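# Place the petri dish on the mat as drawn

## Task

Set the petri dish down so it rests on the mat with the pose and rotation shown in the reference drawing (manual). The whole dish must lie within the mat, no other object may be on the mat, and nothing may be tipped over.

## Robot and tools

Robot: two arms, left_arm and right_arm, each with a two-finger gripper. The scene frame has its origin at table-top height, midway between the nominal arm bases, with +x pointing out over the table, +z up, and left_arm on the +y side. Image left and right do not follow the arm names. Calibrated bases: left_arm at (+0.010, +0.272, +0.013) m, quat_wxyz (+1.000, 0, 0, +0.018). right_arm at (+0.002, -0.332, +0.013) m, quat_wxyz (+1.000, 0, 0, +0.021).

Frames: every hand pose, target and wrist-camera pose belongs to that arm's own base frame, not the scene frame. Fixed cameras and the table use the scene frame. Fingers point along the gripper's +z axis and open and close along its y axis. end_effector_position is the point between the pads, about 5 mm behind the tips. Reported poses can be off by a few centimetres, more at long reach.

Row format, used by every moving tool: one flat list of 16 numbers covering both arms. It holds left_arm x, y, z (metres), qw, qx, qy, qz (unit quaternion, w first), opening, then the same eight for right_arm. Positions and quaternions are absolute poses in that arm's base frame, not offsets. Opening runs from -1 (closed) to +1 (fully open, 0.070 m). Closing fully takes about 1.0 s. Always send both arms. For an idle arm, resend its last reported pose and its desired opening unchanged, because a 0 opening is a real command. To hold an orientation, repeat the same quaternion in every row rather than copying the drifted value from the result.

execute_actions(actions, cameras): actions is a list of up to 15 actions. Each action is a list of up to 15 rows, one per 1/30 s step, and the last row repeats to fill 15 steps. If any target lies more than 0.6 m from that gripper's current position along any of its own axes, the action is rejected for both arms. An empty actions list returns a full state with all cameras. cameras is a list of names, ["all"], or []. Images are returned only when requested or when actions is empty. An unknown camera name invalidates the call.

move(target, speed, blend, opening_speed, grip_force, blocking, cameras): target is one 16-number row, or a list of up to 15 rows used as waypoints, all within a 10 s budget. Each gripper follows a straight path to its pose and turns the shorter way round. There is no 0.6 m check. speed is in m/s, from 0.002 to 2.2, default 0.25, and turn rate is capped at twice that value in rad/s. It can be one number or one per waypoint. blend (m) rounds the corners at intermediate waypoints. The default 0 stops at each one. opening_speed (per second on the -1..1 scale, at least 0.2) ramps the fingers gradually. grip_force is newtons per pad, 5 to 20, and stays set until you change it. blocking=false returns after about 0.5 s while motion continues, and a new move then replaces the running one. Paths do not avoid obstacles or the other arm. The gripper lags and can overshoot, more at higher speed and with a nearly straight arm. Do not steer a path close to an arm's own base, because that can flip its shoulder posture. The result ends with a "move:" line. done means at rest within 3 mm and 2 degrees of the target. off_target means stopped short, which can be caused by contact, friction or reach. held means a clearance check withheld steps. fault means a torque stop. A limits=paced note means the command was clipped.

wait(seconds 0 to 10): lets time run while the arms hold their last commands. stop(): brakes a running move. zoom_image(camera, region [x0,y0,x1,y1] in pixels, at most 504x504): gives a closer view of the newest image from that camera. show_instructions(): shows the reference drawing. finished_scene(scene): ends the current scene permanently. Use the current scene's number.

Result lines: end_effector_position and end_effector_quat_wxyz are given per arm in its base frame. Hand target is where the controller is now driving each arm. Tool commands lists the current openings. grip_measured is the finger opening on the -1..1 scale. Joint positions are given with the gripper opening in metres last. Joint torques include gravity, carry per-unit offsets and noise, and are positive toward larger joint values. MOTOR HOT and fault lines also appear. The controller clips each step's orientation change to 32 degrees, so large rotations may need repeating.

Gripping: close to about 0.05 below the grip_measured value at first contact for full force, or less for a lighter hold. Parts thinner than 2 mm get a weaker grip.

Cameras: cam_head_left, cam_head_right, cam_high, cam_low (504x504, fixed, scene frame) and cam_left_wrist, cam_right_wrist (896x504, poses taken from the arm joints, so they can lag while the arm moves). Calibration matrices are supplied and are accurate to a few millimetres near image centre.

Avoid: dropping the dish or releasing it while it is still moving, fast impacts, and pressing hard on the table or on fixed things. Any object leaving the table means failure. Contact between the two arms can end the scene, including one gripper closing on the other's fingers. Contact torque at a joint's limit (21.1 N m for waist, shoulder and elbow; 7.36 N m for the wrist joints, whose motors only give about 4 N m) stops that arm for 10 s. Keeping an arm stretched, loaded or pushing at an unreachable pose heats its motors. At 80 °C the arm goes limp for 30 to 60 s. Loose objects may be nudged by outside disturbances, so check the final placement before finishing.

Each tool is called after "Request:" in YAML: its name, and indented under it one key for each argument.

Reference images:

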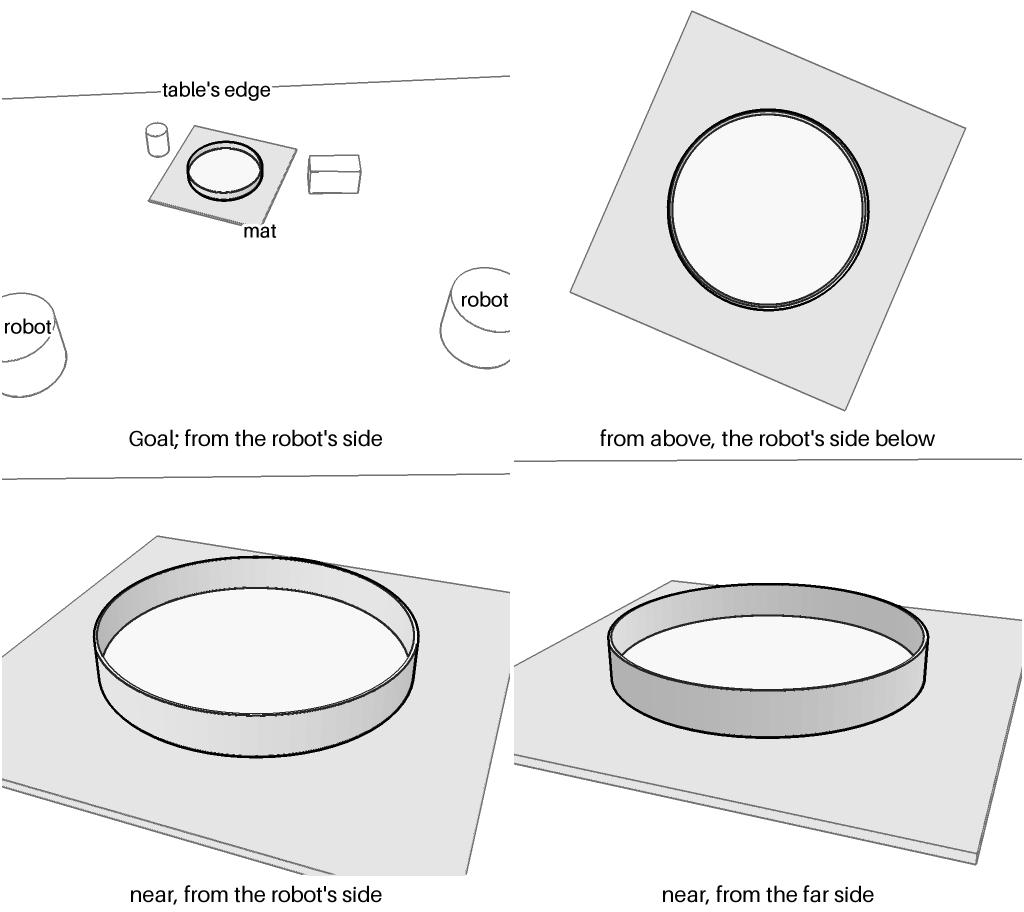

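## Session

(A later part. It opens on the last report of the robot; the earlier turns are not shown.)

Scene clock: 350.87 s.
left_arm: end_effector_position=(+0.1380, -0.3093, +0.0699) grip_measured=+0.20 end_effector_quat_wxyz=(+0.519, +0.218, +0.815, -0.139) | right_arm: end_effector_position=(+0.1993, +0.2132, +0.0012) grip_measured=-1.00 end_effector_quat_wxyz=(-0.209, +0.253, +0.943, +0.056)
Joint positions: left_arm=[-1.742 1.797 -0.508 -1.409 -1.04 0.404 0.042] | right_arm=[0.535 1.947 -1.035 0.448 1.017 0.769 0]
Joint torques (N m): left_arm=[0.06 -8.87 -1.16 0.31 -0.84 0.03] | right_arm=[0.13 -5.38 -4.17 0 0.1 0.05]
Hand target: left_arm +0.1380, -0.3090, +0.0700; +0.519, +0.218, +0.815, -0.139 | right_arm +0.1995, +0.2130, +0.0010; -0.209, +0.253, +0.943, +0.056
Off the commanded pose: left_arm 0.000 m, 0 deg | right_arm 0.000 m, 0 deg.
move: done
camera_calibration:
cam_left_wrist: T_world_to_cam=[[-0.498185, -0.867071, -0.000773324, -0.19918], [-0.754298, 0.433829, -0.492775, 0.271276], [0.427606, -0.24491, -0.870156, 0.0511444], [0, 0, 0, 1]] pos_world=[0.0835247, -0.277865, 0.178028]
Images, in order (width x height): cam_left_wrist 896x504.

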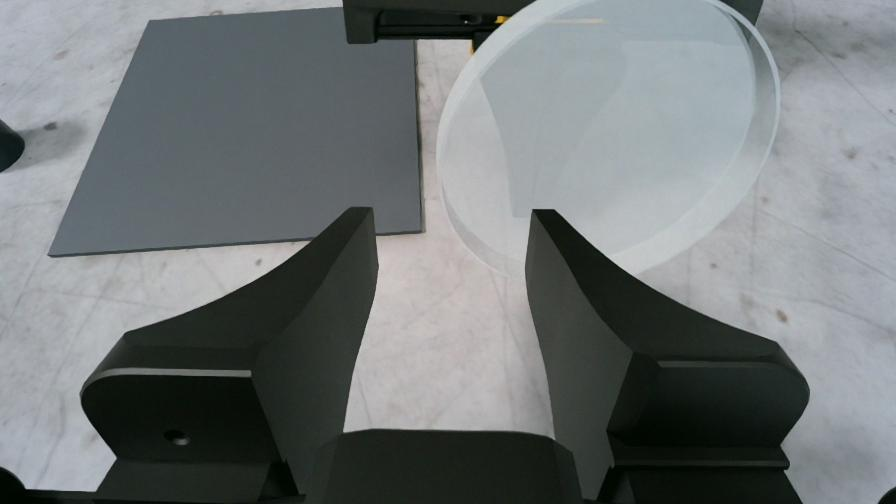

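Request:
move:
  target: [0.1815,-0.3343,0.0465,0.519,0.2183,0.8146,-0.1391,0.2,0.1995,0.213,0.001,-0.2086,0.2526,0.9427,0.0559,-1]
  speed: 0.05
  cameras: ["cam_left_wrist"]

Scene clock: 359.80 s.
left_arm: end_effector_position=(+0.1817, -0.3344, +0.0467) grip_measured=+0.20 end_effector_quat_wxyz=(+0.519, +0.218, +0.814, -0.139) | right_arm: end_effector_position=(+0.1997, +0.2129, +0.0010) grip_measured=-1.00 end_effector_quat_wxyz=(-0.208, +0.253, +0.943, +0.056)
Joint positions: left_arm=[-1.538 1.938 -0.586 -1.167 -0.993 0.311 0.042] | right_arm=[0.534 1.947 -1.035 0.447 1.016 0.769 0]
Joint torques (N m): left_arm=[0.19 -8.86 -1.47 0.05 -0.85 0.07] | right_arm=[0.62 -5.48 -3.68 0.13 0.37 0.05]
Hand target: left_arm +0.1815, -0.3343, +0.0465; +0.519, +0.218, +0.815, -0.139 | right_arm +0.1995, +0.2130, +0.0010; -0.209, +0.253, +0.943, +0.056
Off the commanded pose: left_arm 0.000 m, 0 deg | right_arm 0.000 m, 0 deg.
move: done
camera_calibration:
cam_left_wrist: T_world_to_cam=[[-0.498466, -0.866909, -0.000431669, -0.199072], [-0.753952, 0.433762, -0.493364, 0.303628], [0.427889, -0.245599, -0.869823, 0.00576389], [0, 0, 0, 1]] pos_world=[0.127224, -0.302864, 0.154727]
Images, in order (width x height): cam_left_wrist 896x504.

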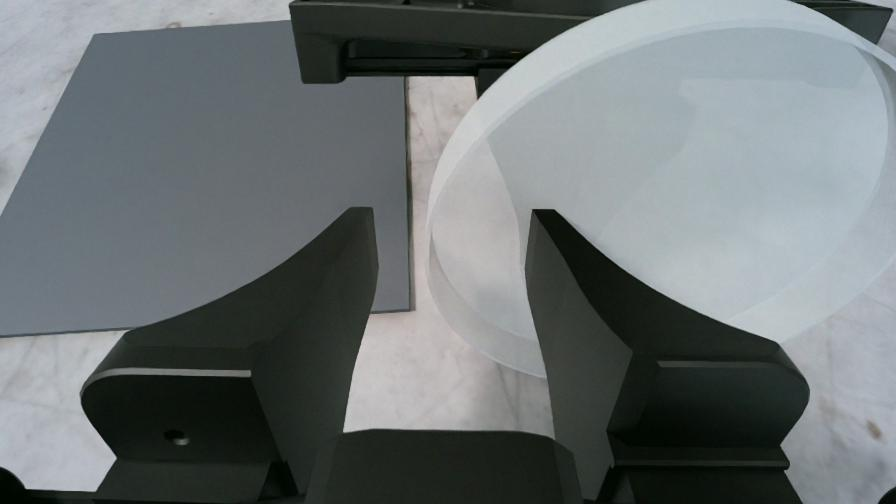

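Request:
move:
  target:
    - [0.1905,-0.3338,0.0437,0.519,0.2183,0.8146,-0.1391,0.2,0.1995,0.213,0.001,-0.2086,0.2526,0.9427,0.0559,-1]
  speed: 0.04
  cameras: ["cam_left_wrist"]

Scene clock: 365.50 s.
left_arm: end_effector_position=(+0.1889, -0.3350, +0.0447) grip_measured=+0.20 end_effector_quat_wxyz=(+0.519, +0.220, +0.814, -0.142) | right_arm: end_effector_position=(+0.2023, +0.2121, +0.0008) grip_measured=-1.00 end_effector_quat_wxyz=(-0.205, +0.255, +0.943, +0.057)
Joint positions: left_arm=[-1.505 1.946 -0.585 -1.118 -0.987 0.292 0.042] | right_arm=[0.53 1.947 -1.037 0.444 1.012 0.769 0]
Joint torques (N m): left_arm=[5.6 -3.2 -1.51 -0.85 -1.03 -0.01] | right_arm=[6.92 -6.43 -0.08 1.21 2.55 -0.31]
Hand target: left_arm +0.1905, -0.3338, +0.0437; +0.519, +0.218, +0.815, -0.139 | right_arm +0.1995, +0.2130, +0.0010; -0.209, +0.253, +0.943, +0.056
Off the commanded pose: left_arm 0.002 m, 0 deg | right_arm 0.003 m, 1 deg.
move: done
camera_calibration:
cam_left_wrist: T_world_to_cam=[[-0.504195, -0.863589, 0.00098122, -0.193897], [-0.751065, 0.437938, -0.494077, 0.30925], [0.42625, -0.249848, -0.869418, -0.000297164], [0, 0, 0, 1]] pos_world=[0.134631, -0.302954, 0.152725]
Images, in order (width x height): cam_left_wrist 896x504.

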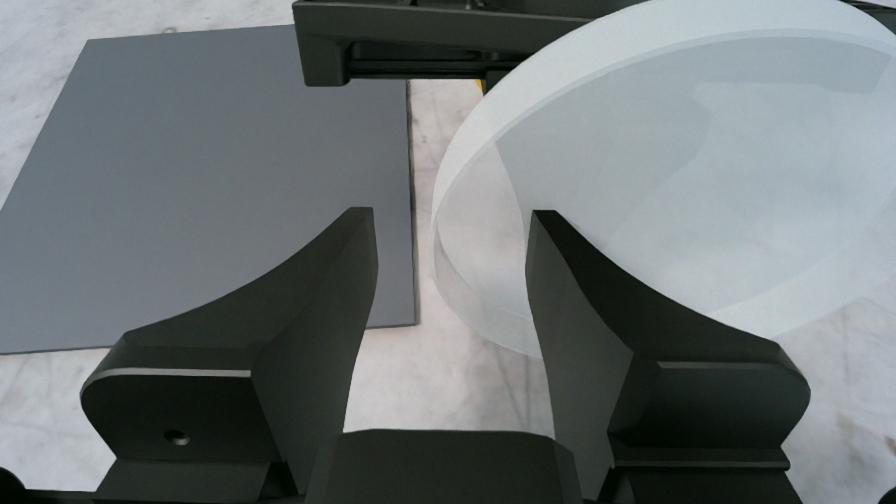

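Request:
move:
  target:
    - [0.1875,-0.334,0.0453,0.519,0.2183,0.8146,-0.1391,0.2,0.1995,0.213,0.001,-0.2086,0.2526,0.9427,0.0559,-1]
    - [0.1875,-0.334,0.0453,0.519,0.2183,0.8146,-0.1391,-1,0.1995,0.213,0.001,-0.2086,0.2526,0.9427,0.0559,-1]
  speed: 0.04
  opening_speed: 0.8
  cameras: ["cam_left_wrist"]

Scene clock: 372.90 s.
left_arm: end_effector_position=(+0.1877, -0.3339, +0.0452) grip_measured=-1.00 end_effector_quat_wxyz=(+0.519, +0.218, +0.815, -0.139) | right_arm: end_effector_position=(+0.1994, +0.2133, +0.0012) grip_measured=-1.00 end_effector_quat_wxyz=(-0.208, +0.252, +0.943, +0.056)
Joint positions: left_arm=[-1.513 1.943 -0.586 -1.138 -0.988 0.301 0] | right_arm=[0.536 1.947 -1.036 0.447 1.017 0.768 0]
Joint torques (N m): left_arm=[-0.25 -10.55 -1.13 0.1 -0.86 0.1] | right_arm=[0.16 -5.4 -3.12 -0.01 0.21 0.18]
Hand target: left_arm +0.1875, -0.3340, +0.0453; +0.519, +0.218, +0.815, -0.139 | right_arm +0.1995, +0.2130, +0.0010; -0.209, +0.253, +0.943, +0.056
Off the commanded pose: left_arm 0.000 m, 0 deg | right_arm 0.000 m, 0 deg.
move: done
camera_calibration:
cam_left_wrist: T_world_to_cam=[[-0.498326, -0.866989, -0.00110952, -0.195762], [-0.754254, 0.434159, -0.49255, 0.30732], [0.427518, -0.244614, -0.870283, 0.00238405], [0, 0, 0, 1]] pos_world=[0.133225, -0.302566, 0.153228]
Images, in order (width x height): cam_left_wrist 896x504.

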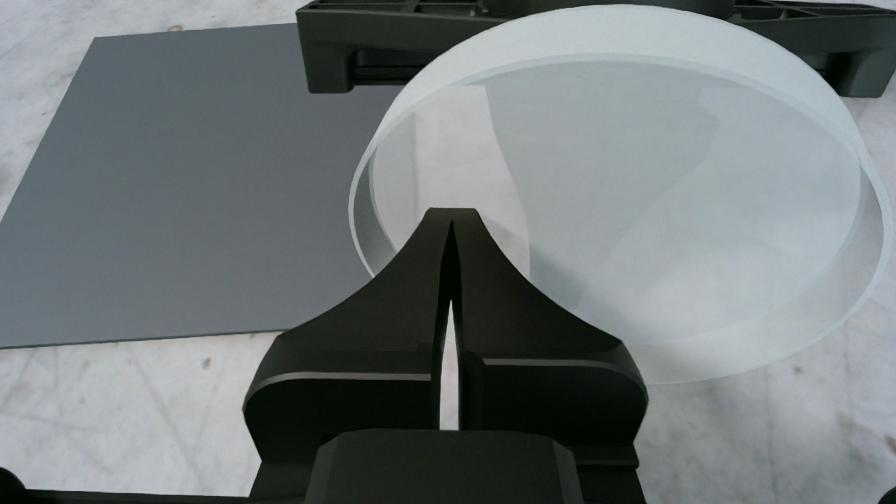

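Request:
move:
  target:
    - [0.135,-0.304,0.073,0.519,0.2183,0.8146,-0.1391,-1,0.1995,0.213,0.001,-0.2086,0.2526,0.9427,0.0559,-1]
    - [0.108,-0.334,0.05,0.25,0.25,0.933,-0.067,-1,0.1995,0.213,0.001,-0.2086,0.2526,0.9427,0.0559,-1]
    - [0.110,-0.335,0.006,0.25,0.25,0.933,-0.067,-1,0.1995,0.213,0.001,-0.2086,0.2526,0.9427,0.0559,-1]
  speed: 0.09
  blend: [0.005,0.01,0]
  cameras: ["cam_left_wrist","cam_right_wrist","cam_low"]

Scene clock: 405.80 s.
left_arm: end_effector_position=(+0.1100, -0.3347, +0.0049) grip_measured=-1.00 end_effector_quat_wxyz=(+0.286, +0.258, +0.914, -0.125) | right_arm: end_effector_position=(+0.1994, +0.2133, +0.0012) grip_measured=-1.00 end_effector_quat_wxyz=(-0.208, +0.252, +0.943, +0.056)
Joint positions: left_arm=[-1.537 1.811 -0.688 -1.737 -0.468 0.878 0] | right_arm=[0.536 1.947 -1.036 0.447 1.017 0.768 0]
Joint torques (N m): left_arm=[0.37 -11.27 -2.21 -0.03 -0.42 0.1] | right_arm=[0.47 -5.48 -3 0.09 0.29 0.03]
Hand target: left_arm +0.1101, -0.3349, +0.0056; +0.286, +0.258, +0.914, -0.126 | right_arm +0.1995, +0.2130, +0.0010; -0.209, +0.253, +0.943, +0.056
Off the commanded pose: left_arm 0.001 m, 8 deg | right_arm 0.000 m, 0 deg.
joint sent to its limit (left arm) — joint 4 (forearm roll), lower limit. The joint targets are off in orientation, not in position.
move: off_target (left_arm)
camera_calibration:
cam_left_wrist: T_world_to_cam=[[-0.543092, -0.835956, 0.0789277, -0.220269], [-0.838962, 0.544098, -0.0100226, 0.272941], [-0.034566, -0.0716605, -0.99683, 0.10972], [0, 0, 0, 1]] pos_world=[0.113153, -0.324779, 0.129493]
cam_right_wrist: T_world_to_cam=[[-0.509803, -0.859874, -0.0268003, 0.286739], [-0.432383, 0.229171, 0.872081, 0.0348491], [-0.743738, 0.456178, -0.488627, 0.171724], [0, 0, 0, 1]] pos_world=[0.288966, 0.160236, 0.0612022]
Images, in order (width x height): cam_low 504x504, cam_left_wrist 896x504, cam_right_wrist 896x504.

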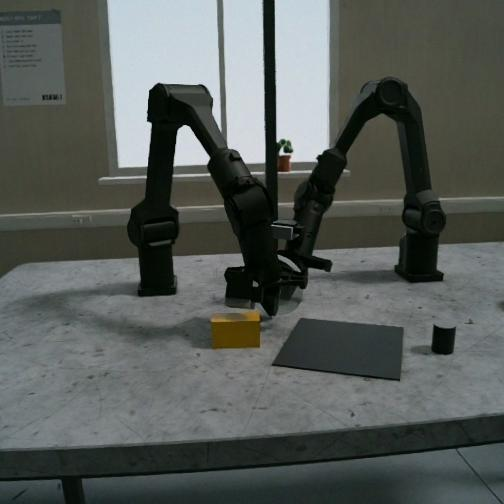

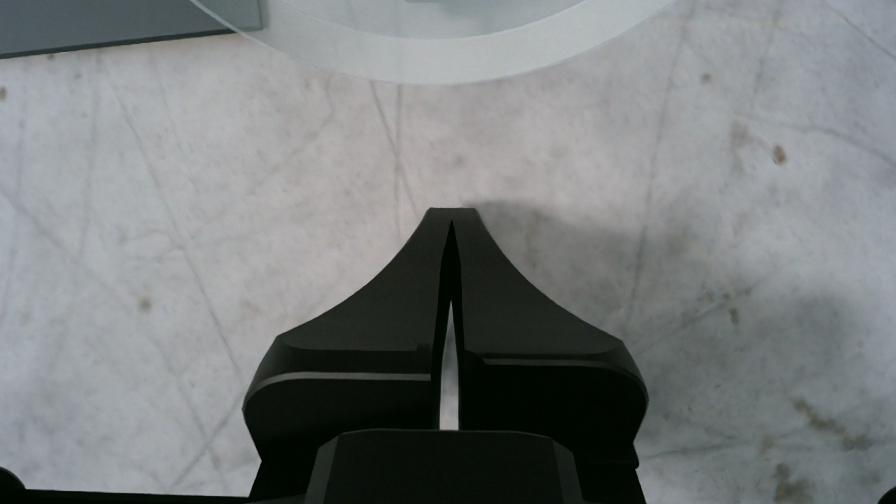

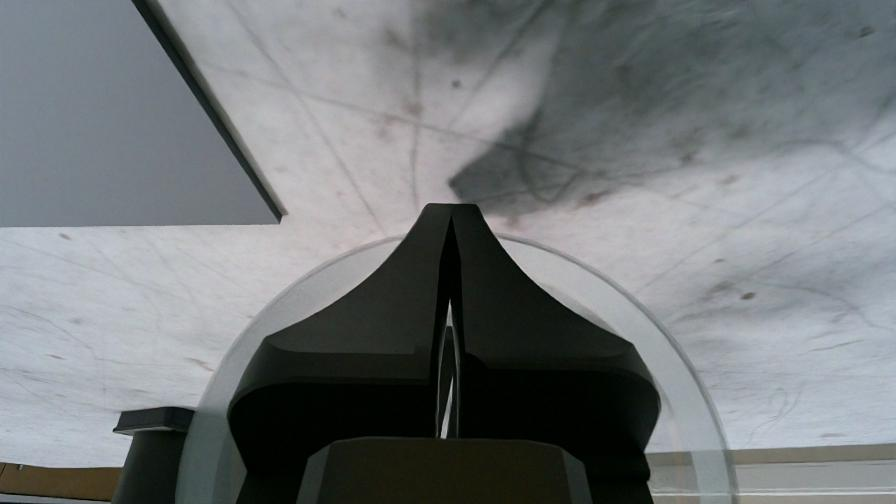

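Request:
move:
  target:
    - [0.088,-0.318,0.006,0.2346,0.4082,0.8754,-0.1094,-1,0.1995,0.213,0.001,-0.2086,0.2526,0.9427,0.0559,-1]
    - [0.088,-0.318,0.006,0.2346,0.4082,0.8754,-0.1094,-1,0.156,0.238,0.001,-0.2086,0.2526,0.9427,0.0559,-1]
  speed: [0.06,0.025]
  cameras: ["cam_left_wrist","cam_right_wrist"]

Scene clock: 424.97 s.
left_arm: end_effector_position=(+0.0880, -0.3179, +0.0055) grip_measured=-1.00 end_effector_quat_wxyz=(+0.249, +0.408, +0.869, -0.126) | right_arm: end_effector_position=(+0.1558, +0.2381, +0.0009) grip_measured=-1.00 end_effector_quat_wxyz=(-0.209, +0.253, +0.943, +0.056)
Joint positions: left_arm=[-1.504 1.712 -0.589 -1.737 -0.31 1.194 0] | right_arm=[0.679 1.891 -0.937 0.511 0.936 0.848 0]
Joint torques (N m): left_arm=[0.19 -7.43 -2.46 0.02 -0.33 -0.07] | right_arm=[0.25 -5.73 -3.26 0.06 0.14 0.11]
Hand target: left_arm +0.0881, -0.3179, +0.0056; +0.249, +0.408, +0.869, -0.126 | right_arm +0.1560, +0.2380, +0.0010; -0.209, +0.253, +0.943, +0.056
Off the commanded pose: left_arm 0.000 m, 3 deg | right_arm 0.000 m, 0 deg.
joint sent to its limit (left arm) — joint 4 (forearm roll), lower limit. The joint targets are off in orientation, not in position.
move: off_target (left_arm)
camera_calibration:
cam_left_wrist: T_world_to_cam=[[-0.771603, -0.635942, 0.0143562, -0.134175], [-0.634462, 0.771035, 0.0544325, 0.299178], [-0.0456851, 0.0328918, -0.998414, 0.145024], [0, 0, 0, 1]] pos_world=[0.0929123, -0.320775, 0.130435]
cam_right_wrist: T_world_to_cam=[[-0.510076, -0.85975, -0.025544, 0.285792], [-0.431476, 0.230071, 0.872293, 0.0102588], [-0.744078, 0.455957, -0.488315, 0.127893], [0, 0, 0, 1]] pos_world=[0.245364, 0.185035, 0.0608038]
Images, in order (width x height): cam_left_wrist 896x504, cam_right_wrist 896x504.

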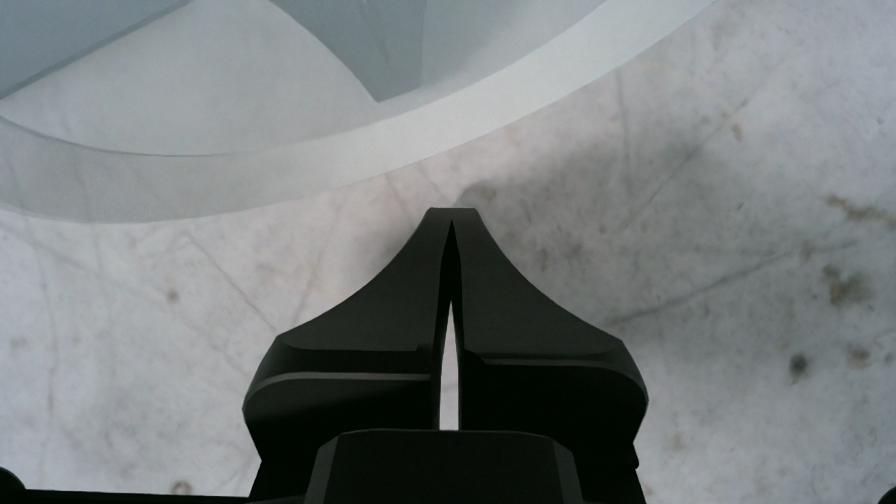

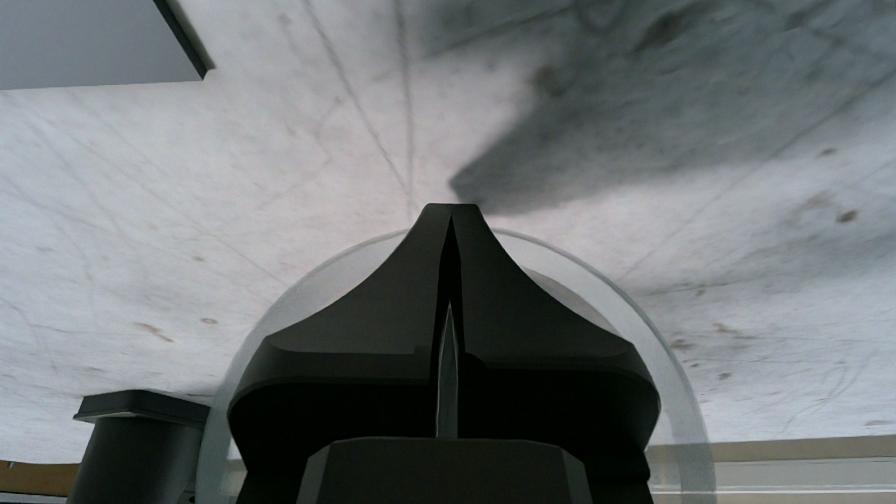

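Request:
move:
  target:
    - [0.0967,-0.3229,0.006,0.2346,0.4082,0.8754,-0.1094,-1,0.156,0.238,0.001,-0.2086,0.2526,0.9427,0.0559,-1]
    - [0.0967,-0.3229,0.006,0.2346,0.4082,0.8754,-0.1094,-1,0.182,0.223,0.001,-0.2086,0.2526,0.9427,0.0559,-1]
  speed: [0.04,0.025]
  cameras: ["cam_left_wrist","cam_right_wrist","cam_low"]

Scene clock: 434.33 s.
left_arm: end_effector_position=(+0.0969, -0.3228, +0.0056) grip_measured=-1.00 end_effector_quat_wxyz=(+0.250, +0.408, +0.869, -0.125) | right_arm: end_effector_position=(+0.1822, +0.2229, +0.0010) grip_measured=-1.00 end_effector_quat_wxyz=(-0.209, +0.253, +0.943, +0.056)
Joint positions: left_arm=[-1.469 1.726 -0.612 -1.737 -0.296 1.226 0] | right_arm=[0.589 1.923 -0.992 0.472 0.984 0.798 0]
Joint torques (N m): left_arm=[-0.26 -8.43 -1.74 0.05 -0.22 -0.06] | right_arm=[0.73 -5.43 -3.5 0.08 0.26 0.16]
Hand target: left_arm +0.0967, -0.3228, +0.0056; +0.250, +0.408, +0.869, -0.126 | right_arm +0.1820, +0.2230, +0.0010; -0.209, +0.253, +0.943, +0.056
Off the commanded pose: left_arm 0.000 m, 3 deg | right_arm 0.000 m, 0 deg.
joint sent to its limit (left arm) — joint 4 (forearm roll), lower limit. The joint targets are off in orientation, not in position.
move: off_target (left_arm)
camera_calibration:
cam_left_wrist: T_world_to_cam=[[-0.771038, -0.636658, 0.0129576, -0.130691], [-0.635289, 0.770458, 0.0529373, 0.308557], [-0.0436862, 0.0325848, -0.998514, 0.145393], [0, 0, 0, 1]] pos_world=[0.101607, -0.325674, 0.130536]
cam_right_wrist: T_world_to_cam=[[-0.510682, -0.859376, -0.0260158, 0.286326], [-0.431678, 0.23012, 0.872181, 0.0250262], [-0.743544, 0.456637, -0.488492, 0.154315], [0, 0, 0, 1]] pos_world=[0.271765, 0.169837, 0.0610032]
Images, in order (width x height): cam_low 504x504, cam_left_wrist 896x504, cam_right_wrist 896x504.

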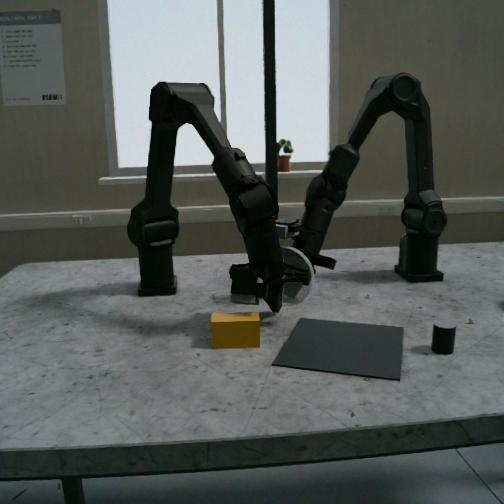

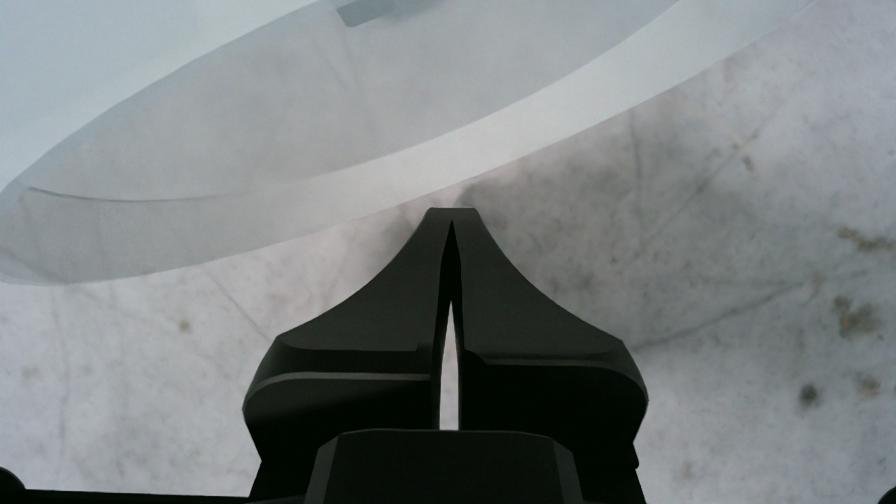

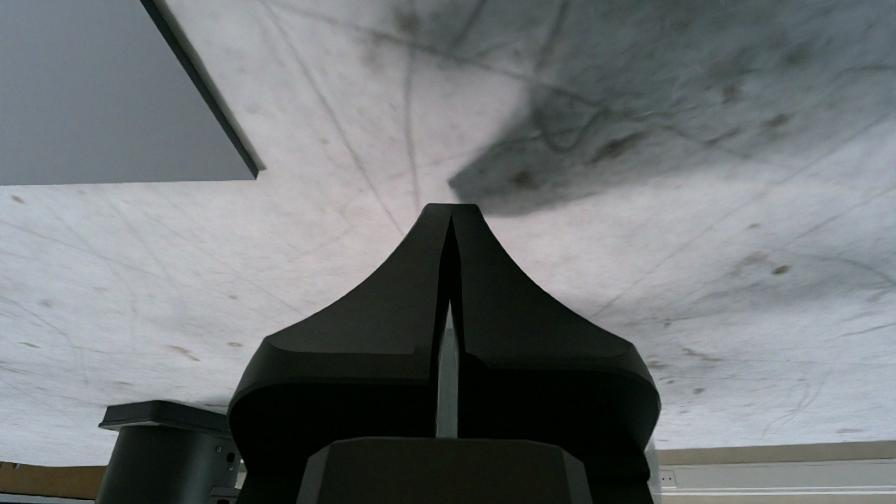

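Request:
move:
  target: [0.0967,-0.3229,0.006,0.250,0.408,0.869,-0.126,-1,0.205,0.2097,0.001,-0.2086,0.2526,0.9427,0.0559,-1]
  speed: 0.025
  cameras: ["cam_left_wrist","cam_right_wrist","cam_low"]

Request:
zoom_image:
  camera: "cam_low"
  region: [200, 220, 340, 340]

Scene clock: 439.50 s.
left_arm: end_effector_position=(+0.0969, -0.3229, +0.0059) grip_measured=-1.00 end_effector_quat_wxyz=(+0.250, +0.408, +0.869, -0.126) | right_arm: end_effector_position=(+0.2051, +0.2098, +0.0010) grip_measured=-1.00 end_effector_quat_wxyz=(-0.209, +0.253, +0.943, +0.056)
Joint positions: left_arm=[-1.469 1.726 -0.612 -1.737 -0.296 1.226 0] | right_arm=[0.517 1.956 -1.05 0.44 1.028 0.76 0]
Joint torques (N m): left_arm=[-0.26 -10.25 -1.71 0.06 -0.31 0.1] | right_arm=[0.65 -5.69 -3.56 0.08 0.28 0.15]
Hand target: left_arm +0.0967, -0.3229, +0.0060; +0.250, +0.408, +0.869, -0.126 | right_arm +0.2050, +0.2097, +0.0010; -0.209, +0.253, +0.943, +0.056
Off the commanded pose: left_arm 0.000 m, 0 deg | right_arm 0.000 m, 0 deg.
joint sent to its limit (left arm) — joint 4 (forearm roll), lower limit. The joint targets still meet the commanded pose.
move: done
camera_calibration:
cam_left_wrist: T_world_to_cam=[[-0.771024, -0.636664, 0.0134527, -0.130762], [-0.635313, 0.77049, 0.0521764, 0.308652], [-0.043584, 0.0316826, -0.998547, 0.145392], [0, 0, 0, 1]] pos_world=[0.101607, -0.325671, 0.130835]
cam_right_wrist: T_world_to_cam=[[-0.511174, -0.859084, -0.0260022, 0.286773], [-0.43122, 0.230181, 0.872391, 0.0378783], [-0.743472, 0.457156, -0.488117, 0.177194], [0, 0, 0, 1]] pos_world=[0.294664, 0.156638, 0.0609035]
Images, in order (width x height): cam_low 504x504, cam_left_wrist 896x504, cam_right_wrist 896x504.

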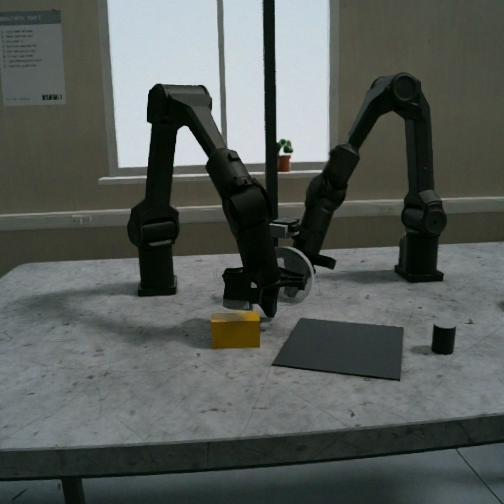

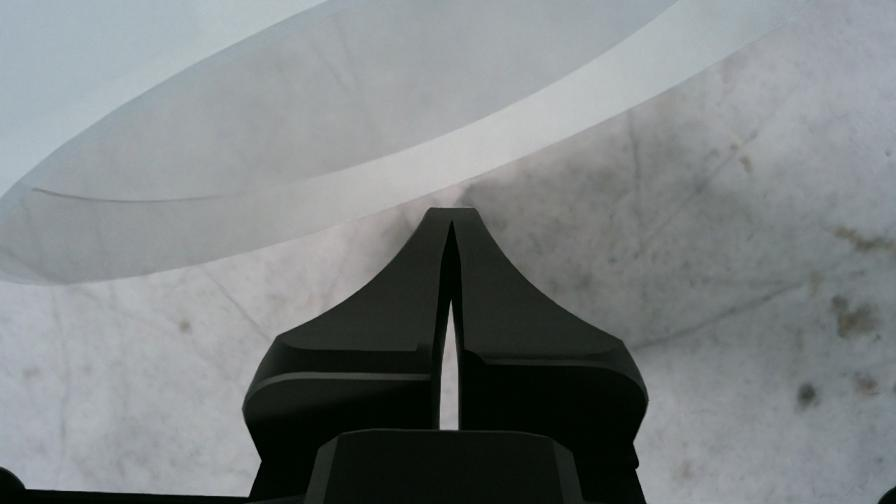

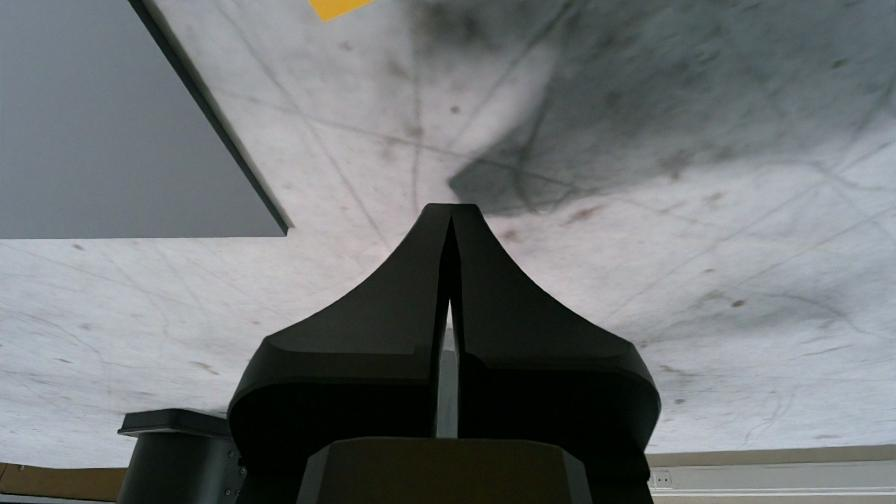

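Scaled by 3.600.

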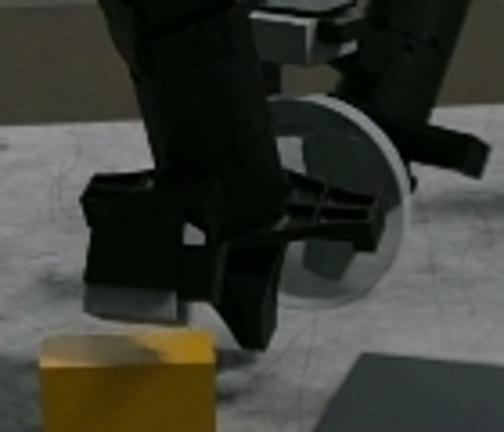

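Request:
move:
  target:
    - [0.0967,-0.3229,0.006,0.250,0.408,0.869,-0.126,-1,0.235,0.192,0.06,-0.2086,0.2526,0.9427,0.0559,-0.5]
    - [0.0967,-0.3229,0.006,0.250,0.408,0.869,-0.126,-1,0.20,0.14,0.17,0.2991,-0.4556,0.8219,0.1658,1]
    - [0.0967,-0.3229,0.006,0.250,0.408,0.869,-0.126,-1,0.105,0.160,0.11,0.2991,-0.4556,0.8219,0.1658,1]
  speed: [0.12,0.2,0.12]
  blend: [0.01,0.02,0]
  cameras: ["cam_left_wrist","cam_right_wrist","cam_low","cam_head_left"]

Request:
zoom_image:
  camera: "cam_low"
  region: [200, 220, 340, 340]

Scene clock: 474.97 s.
left_arm: end_effector_position=(+0.0969, -0.3229, +0.0059) grip_measured=-1.00 end_effector_quat_wxyz=(+0.250, +0.408, +0.869, -0.126) | right_arm: end_effector_position=(+0.1050, +0.1599, +0.1099) grip_measured=+0.99 end_effector_quat_wxyz=(+0.299, -0.456, +0.822, +0.166)
Joint positions: left_arm=[-1.469 1.726 -0.612 -1.737 -0.296 1.226 0] | right_arm=[0.919 0.667 -0.3 0.109 0.599 -0.163 0.069]
Joint torques (N m): left_arm=[-0.28 -9.86 -1.77 0.06 -0.28 0.11] | right_arm=[0.27 0.94 -6.19 0.01 -0.57 0.02]
Hand target: left_arm +0.0967, -0.3229, +0.0060; +0.250, +0.408, +0.869, -0.126 | right_arm +0.1051, +0.1600, +0.1100; +0.299, -0.456, +0.822, +0.166
Off the commanded pose: left_arm 0.000 m, 0 deg | right_arm 0.000 m, 0 deg.
joint sent to its limit (left arm) — joint 4 (forearm roll), lower limit. The joint targets still meet the commanded pose.
move: done; blend cut to 0 m at target 2
camera_calibration:
cam_left_wrist: T_world_to_cam=[[-0.771024, -0.636664, 0.0134527, -0.130762], [-0.635313, 0.77049, 0.0521764, 0.308652], [-0.043584, 0.0316826, -0.998547, 0.145392], [0, 0, 0, 1]] pos_world=[0.101607, -0.325671, 0.130835]
cam_right_wrist: T_world_to_cam=[[0.858041, -0.513092, -0.022406, -0.00389462], [-0.513254, -0.855123, -0.0730486, 0.197185], [0.0183207, 0.0741786, -0.997077, 0.21582], [0, 0, 0, 1]] pos_world=[0.100594, 0.15061, 0.229506]
Images, in order (width x height): cam_head_left 504x504, cam_low 504x504, cam_left_wrist 896x504, cam_right_wrist 896x504.

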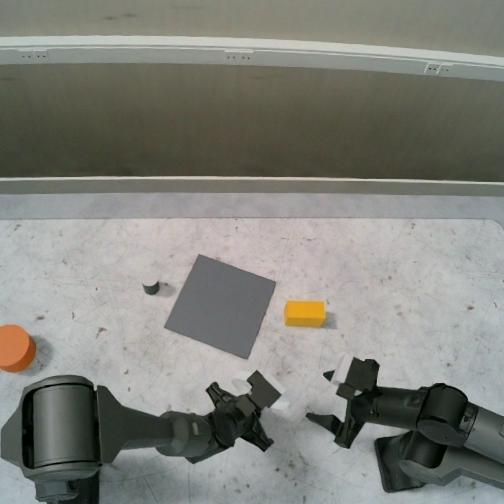

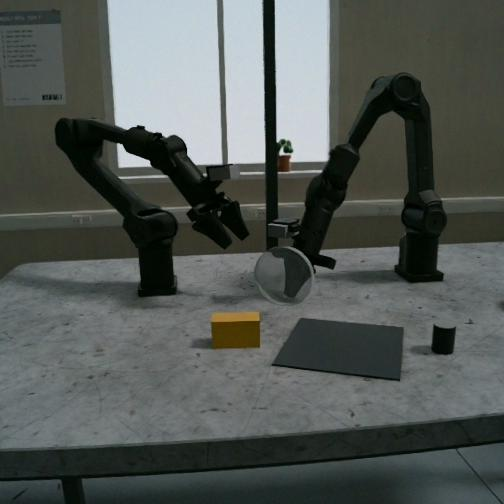

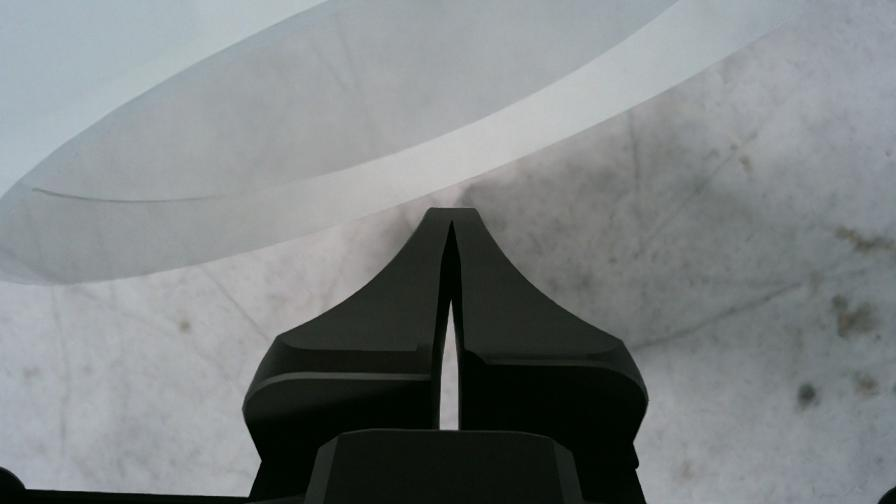

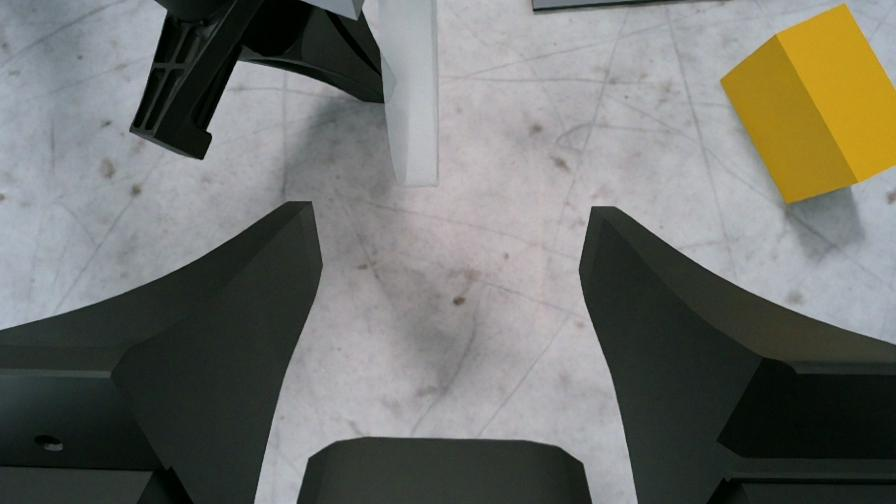

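Scaled by 3.600.

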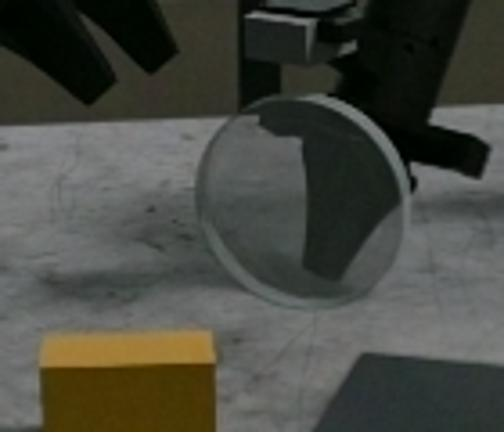

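Request:
move:
  target:
    - [0.0967,-0.3229,0.006,0.250,0.408,0.869,-0.126,-1,0.0955,0.1746,0.083,0.2991,-0.4556,0.8219,0.1658,0.2]
    - [0.0967,-0.3229,0.006,0.250,0.408,0.869,-0.126,-1,0.1062,0.1932,0.058,0.2991,-0.4556,0.8219,0.1658,0.2]
  speed: 0.06
  cameras: ["cam_right_wrist"]

Scene clock: 486.23 s.
left_arm: end_effector_position=(+0.0969, -0.3229, +0.0059) grip_measured=-1.00 end_effector_quat_wxyz=(+0.250, +0.408, +0.869, -0.126) | right_arm: end_effector_position=(+0.1066, +0.1933, +0.0583) grip_measured=+0.20 end_effector_quat_wxyz=(+0.297, -0.456, +0.822, +0.168)
Joint positions: left_arm=[-1.469 1.726 -0.612 -1.737 -0.296 1.226 0] | right_arm=[1.152 0.995 -0.17 -0.543 0.164 0.645 0.042]
Joint torques (N m): left_arm=[-0.16 -9.54 -1.79 0.06 -0.27 0.1] | right_arm=[0.89 -1.09 -4.21 -0.03 -0.28 0.04]
Hand target: left_arm +0.0967, -0.3229, +0.0060; +0.250, +0.408, +0.869, -0.126 | right_arm +0.1064, +0.1931, +0.0581; +0.297, -0.457, +0.822, +0.168
Off the commanded pose: left_arm 0.000 m, 0 deg | right_arm 0.000 m, 0 deg.
joint sent to its limit (left arm) — joint 4 (forearm roll), lower limit. The joint targets still meet the commanded pose.
move: done
camera_calibration:
cam_right_wrist: T_world_to_cam=[[0.85863, -0.511913, -0.0264601, 0.0106357], [-0.512397, -0.855709, -0.0721971, 0.222759], [0.0143165, 0.0755487, -0.997039, 0.162117], [0, 0, 0, 1]] pos_world=[0.102688, 0.183814, 0.178001]
Images, in order (width x height): cam_right_wrist 896x504.

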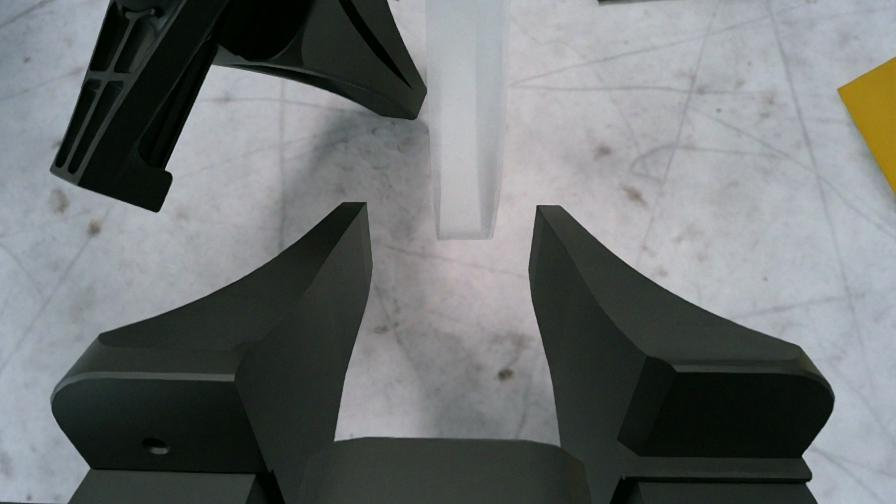

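Request:
move:
  target:
    - [0.0967,-0.3229,0.006,0.250,0.408,0.869,-0.126,-1,0.1135,0.1987,0.0495,0.2991,-0.4556,0.8219,0.1658,0.2]
    - [0.0967,-0.3229,0.006,0.250,0.408,0.869,-0.126,-1,0.1135,0.1987,0.0495,0.2991,-0.4556,0.8219,0.1658,-0.6]
  speed: 0.05
  opening_speed: 0.6
  cameras: ["cam_right_wrist"]

Scene clock: 497.23 s.
left_arm: end_effector_position=(+0.0969, -0.3229, +0.0059) grip_measured=-1.00 end_effector_quat_wxyz=(+0.250, +0.408, +0.869, -0.126) | right_arm: end_effector_position=(+0.1135, +0.1988, +0.0497) grip_measured=-0.58 end_effector_quat_wxyz=(+0.299, -0.456, +0.822, +0.166)
Joint positions: left_arm=[-1.469 1.726 -0.612 -1.737 -0.296 1.226 0] | right_arm=[1.116 1.084 -0.162 -1.011 0.077 1.089 0.015]
Joint torques (N m): left_arm=[-0.17 -9.39 -1.75 0.05 -0.26 0.09] | right_arm=[0.82 -0.39 -3.88 -0.06 -0.1 0.03]
Hand target: left_arm +0.0967, -0.3229, +0.0060; +0.250, +0.408, +0.869, -0.126 | right_arm +0.1135, +0.1987, +0.0496; +0.299, -0.456, +0.822, +0.166
Off the commanded pose: left_arm 0.000 m, 0 deg | right_arm 0.000 m, 0 deg.
joint sent to its limit (left arm) — joint 4 (forearm roll), lower limit. The joint targets still meet the commanded pose.
move: done
camera_calibration:
cam_right_wrist: T_world_to_cam=[[0.857644, -0.513732, -0.0229165, 0.00762455], [-0.513921, -0.854676, -0.073589, 0.230416], [0.0182189, 0.0748905, -0.997025, 0.15273], [0, 0, 0, 1]] pos_world=[0.109094, 0.18941, 0.169406]
Images, in order (width x height): cam_right_wrist 896x504.

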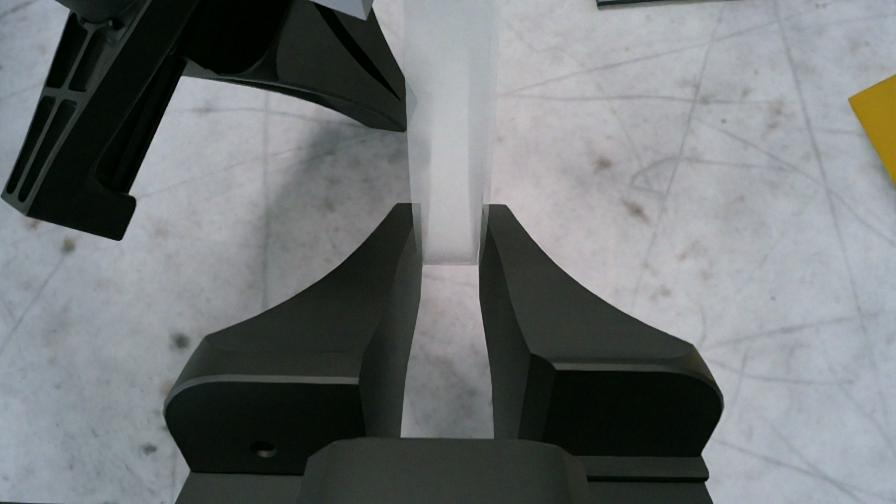

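Request:
move:
  target:
    - [0.055,-0.285,0.06,0.250,0.408,0.869,-0.126,0,0.1135,0.1987,0.0495,0.2991,-0.4556,0.8219,0.1658,-0.72]
    - [0.13,-0.13,0.2,0.3,0.2,0.93,-0.05,0,0.1135,0.1987,0.0495,0.2991,-0.4556,0.8219,0.1658,-0.72]
    - [0.13,-0.13,0.2,0.3,0.2,0.93,-0.05,0,0.145,0.205,0.18,0.2991,-0.4556,0.8219,0.1658,-0.72]
  speed: [0.1,0.25,0.1]
  cameras: ["cam_right_wrist","cam_low"]

Scene clock: 519.67 s.
left_arm: end_effector_position=(+0.1375, -0.1370, +0.2030) grip_measured=+0.00 end_effector_quat_wxyz=(+0.608, +0.224, +0.680, -0.343) | right_arm: end_effector_position=(+0.1449, +0.2051, +0.1805) grip_measured=-0.58 end_effector_quat_wxyz=(+0.300, -0.456, +0.822, +0.166)
Joint positions: left_arm=[-1.157 0.063 -0.005 -1.737 -0.33 1.542 0.035] | right_arm=[0.881 0.914 -0.66 0.129 0.714 -0.2 0.015]
Joint torques (N m): left_arm=[-0.27 1.89 -4.03 0.07 0.07 0.11] | right_arm=[0.24 -0.39 -5.04 0.05 -0.53 0.08]
Hand target: left_arm +0.1375, -0.1370, +0.2032; +0.608, +0.224, +0.680, -0.343 | right_arm +0.1450, +0.2050, +0.1800; +0.299, -0.456, +0.822, +0.166
Off the commanded pose: left_arm 0.011 m, 57 deg; orientation clipped | right_arm 0.000 m, 0 deg.
shoulder posture changed (left arm): the wrist came as close to joint 1's axis as it can, and the arm is now in the other of its two shoulder postures.
joint sent to its limit (left arm) — joint 4 (forearm roll), lower limit. The joint targets are off in position and orientation.
move: off_target (left_arm); limits=paced
camera_calibration:
cam_right_wrist: T_world_to_cam=[[0.857759, -0.513593, -0.0217153, -0.0133934], [-0.513673, -0.854742, -0.0745371, 0.261769], [0.0197207, 0.0750895, -0.996982, 0.281738], [0, 0, 0, 1]] pos_world=[0.140396, 0.195711, 0.300108]
Images, in order (width x height): cam_low 504x504, cam_right_wrist 896x504.

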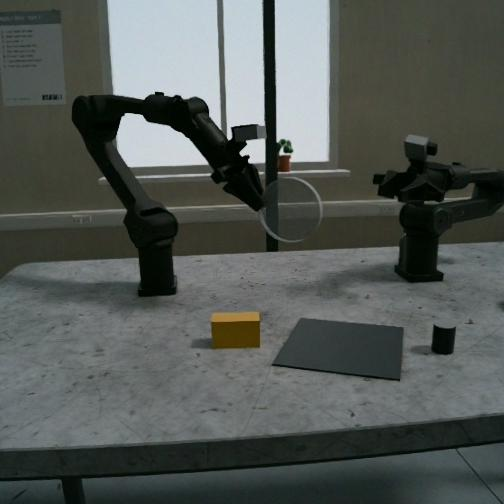

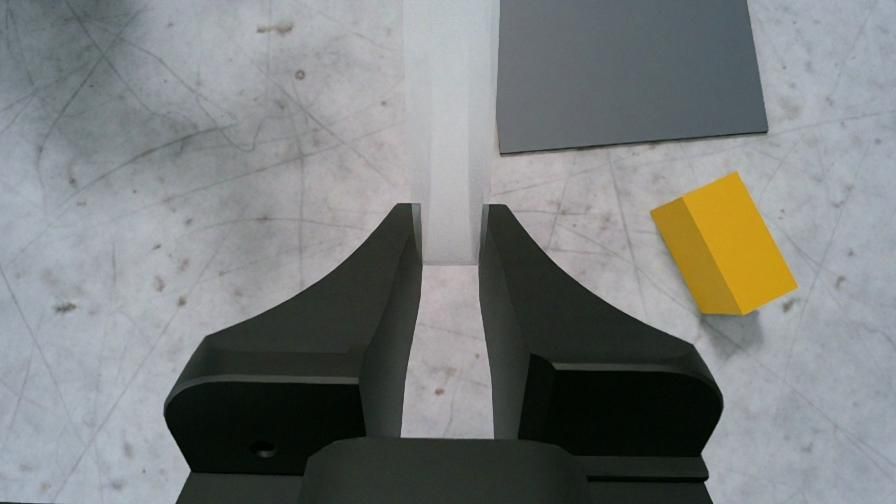

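Request:
move:
  target: [0.1375,-0.137,0.2032,0.608,0.224,0.680,-0.343,0,0.25,0.225,0.2,0.2185,0.3430,0.7705,0.4909,-0.72]
  speed: 0.25
  cameras: ["cam_right_wrist","cam_low","cam_head_left"]

Scene clock: 529.47 s.
left_arm: end_effector_position=(+0.1375, -0.1370, +0.2030) grip_measured=+0.00 end_effector_quat_wxyz=(+0.608, +0.224, +0.680, -0.343) | right_arm: end_effector_position=(+0.2500, +0.2249, +0.2003) grip_measured=-0.58 end_effector_quat_wxyz=(+0.215, +0.347, +0.776, +0.481)
Joint positions: left_arm=[-1.159 0.063 -0.005 -1.736 -0.332 1.541 0.035] | right_arm=[0.736 1.089 -0.54 1.49 -0.006 0.082 0.015]
Joint torques (N m): left_arm=[-0.26 4.51 -4.08 0.31 0.06 -0.05] | right_arm=[0.73 -2.38 -5.37 -0.12 0.09 0.01]
Hand target: left_arm +0.1375, -0.1370, +0.2032; +0.608, +0.224, +0.680, -0.343 | right_arm +0.2499, +0.2249, +0.2003; +0.215, +0.346, +0.776, +0.481
Off the commanded pose: left_arm 0.000 m, 0 deg | right_arm 0.000 m, 1 deg.
move: done
camera_calibration:
cam_right_wrist: T_world_to_cam=[[-0.311996, -0.280524, -0.907725, 0.324582], [-0.936721, 0.250502, 0.244547, 0.12744], [0.158786, 0.926582, -0.340928, -0.0596641], [0, 0, 0, 1]] pos_world=[0.230118, 0.114413, 0.243125]
Images, in order (width x height): cam_head_left 504x504, cam_low 504x504, cam_right_wrist 896x504.

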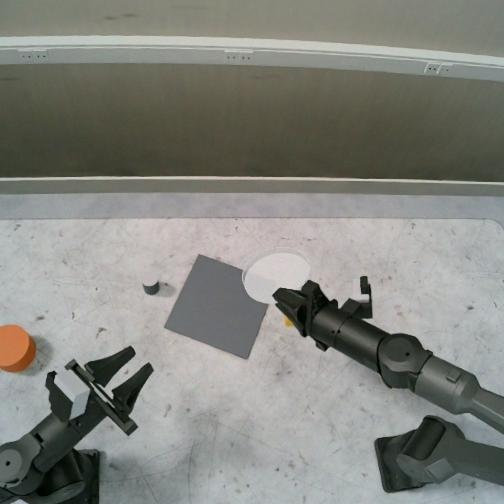

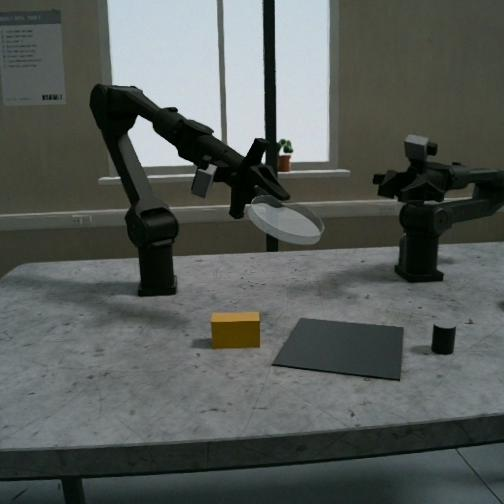

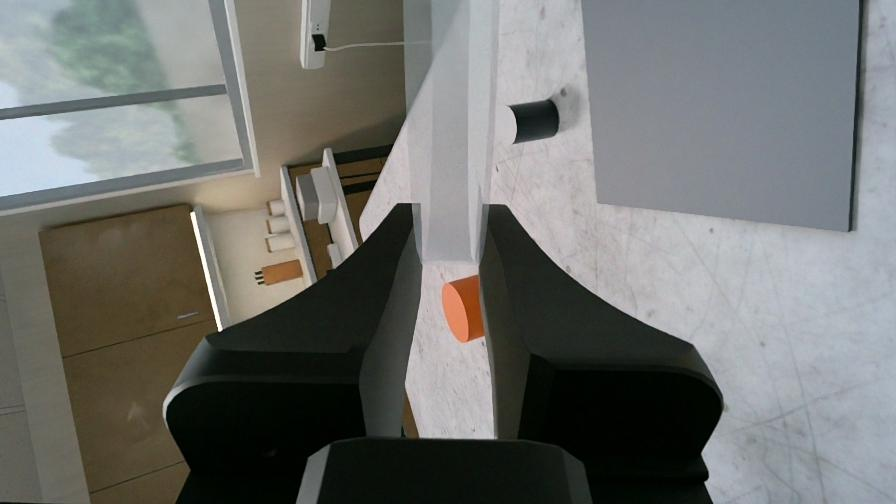

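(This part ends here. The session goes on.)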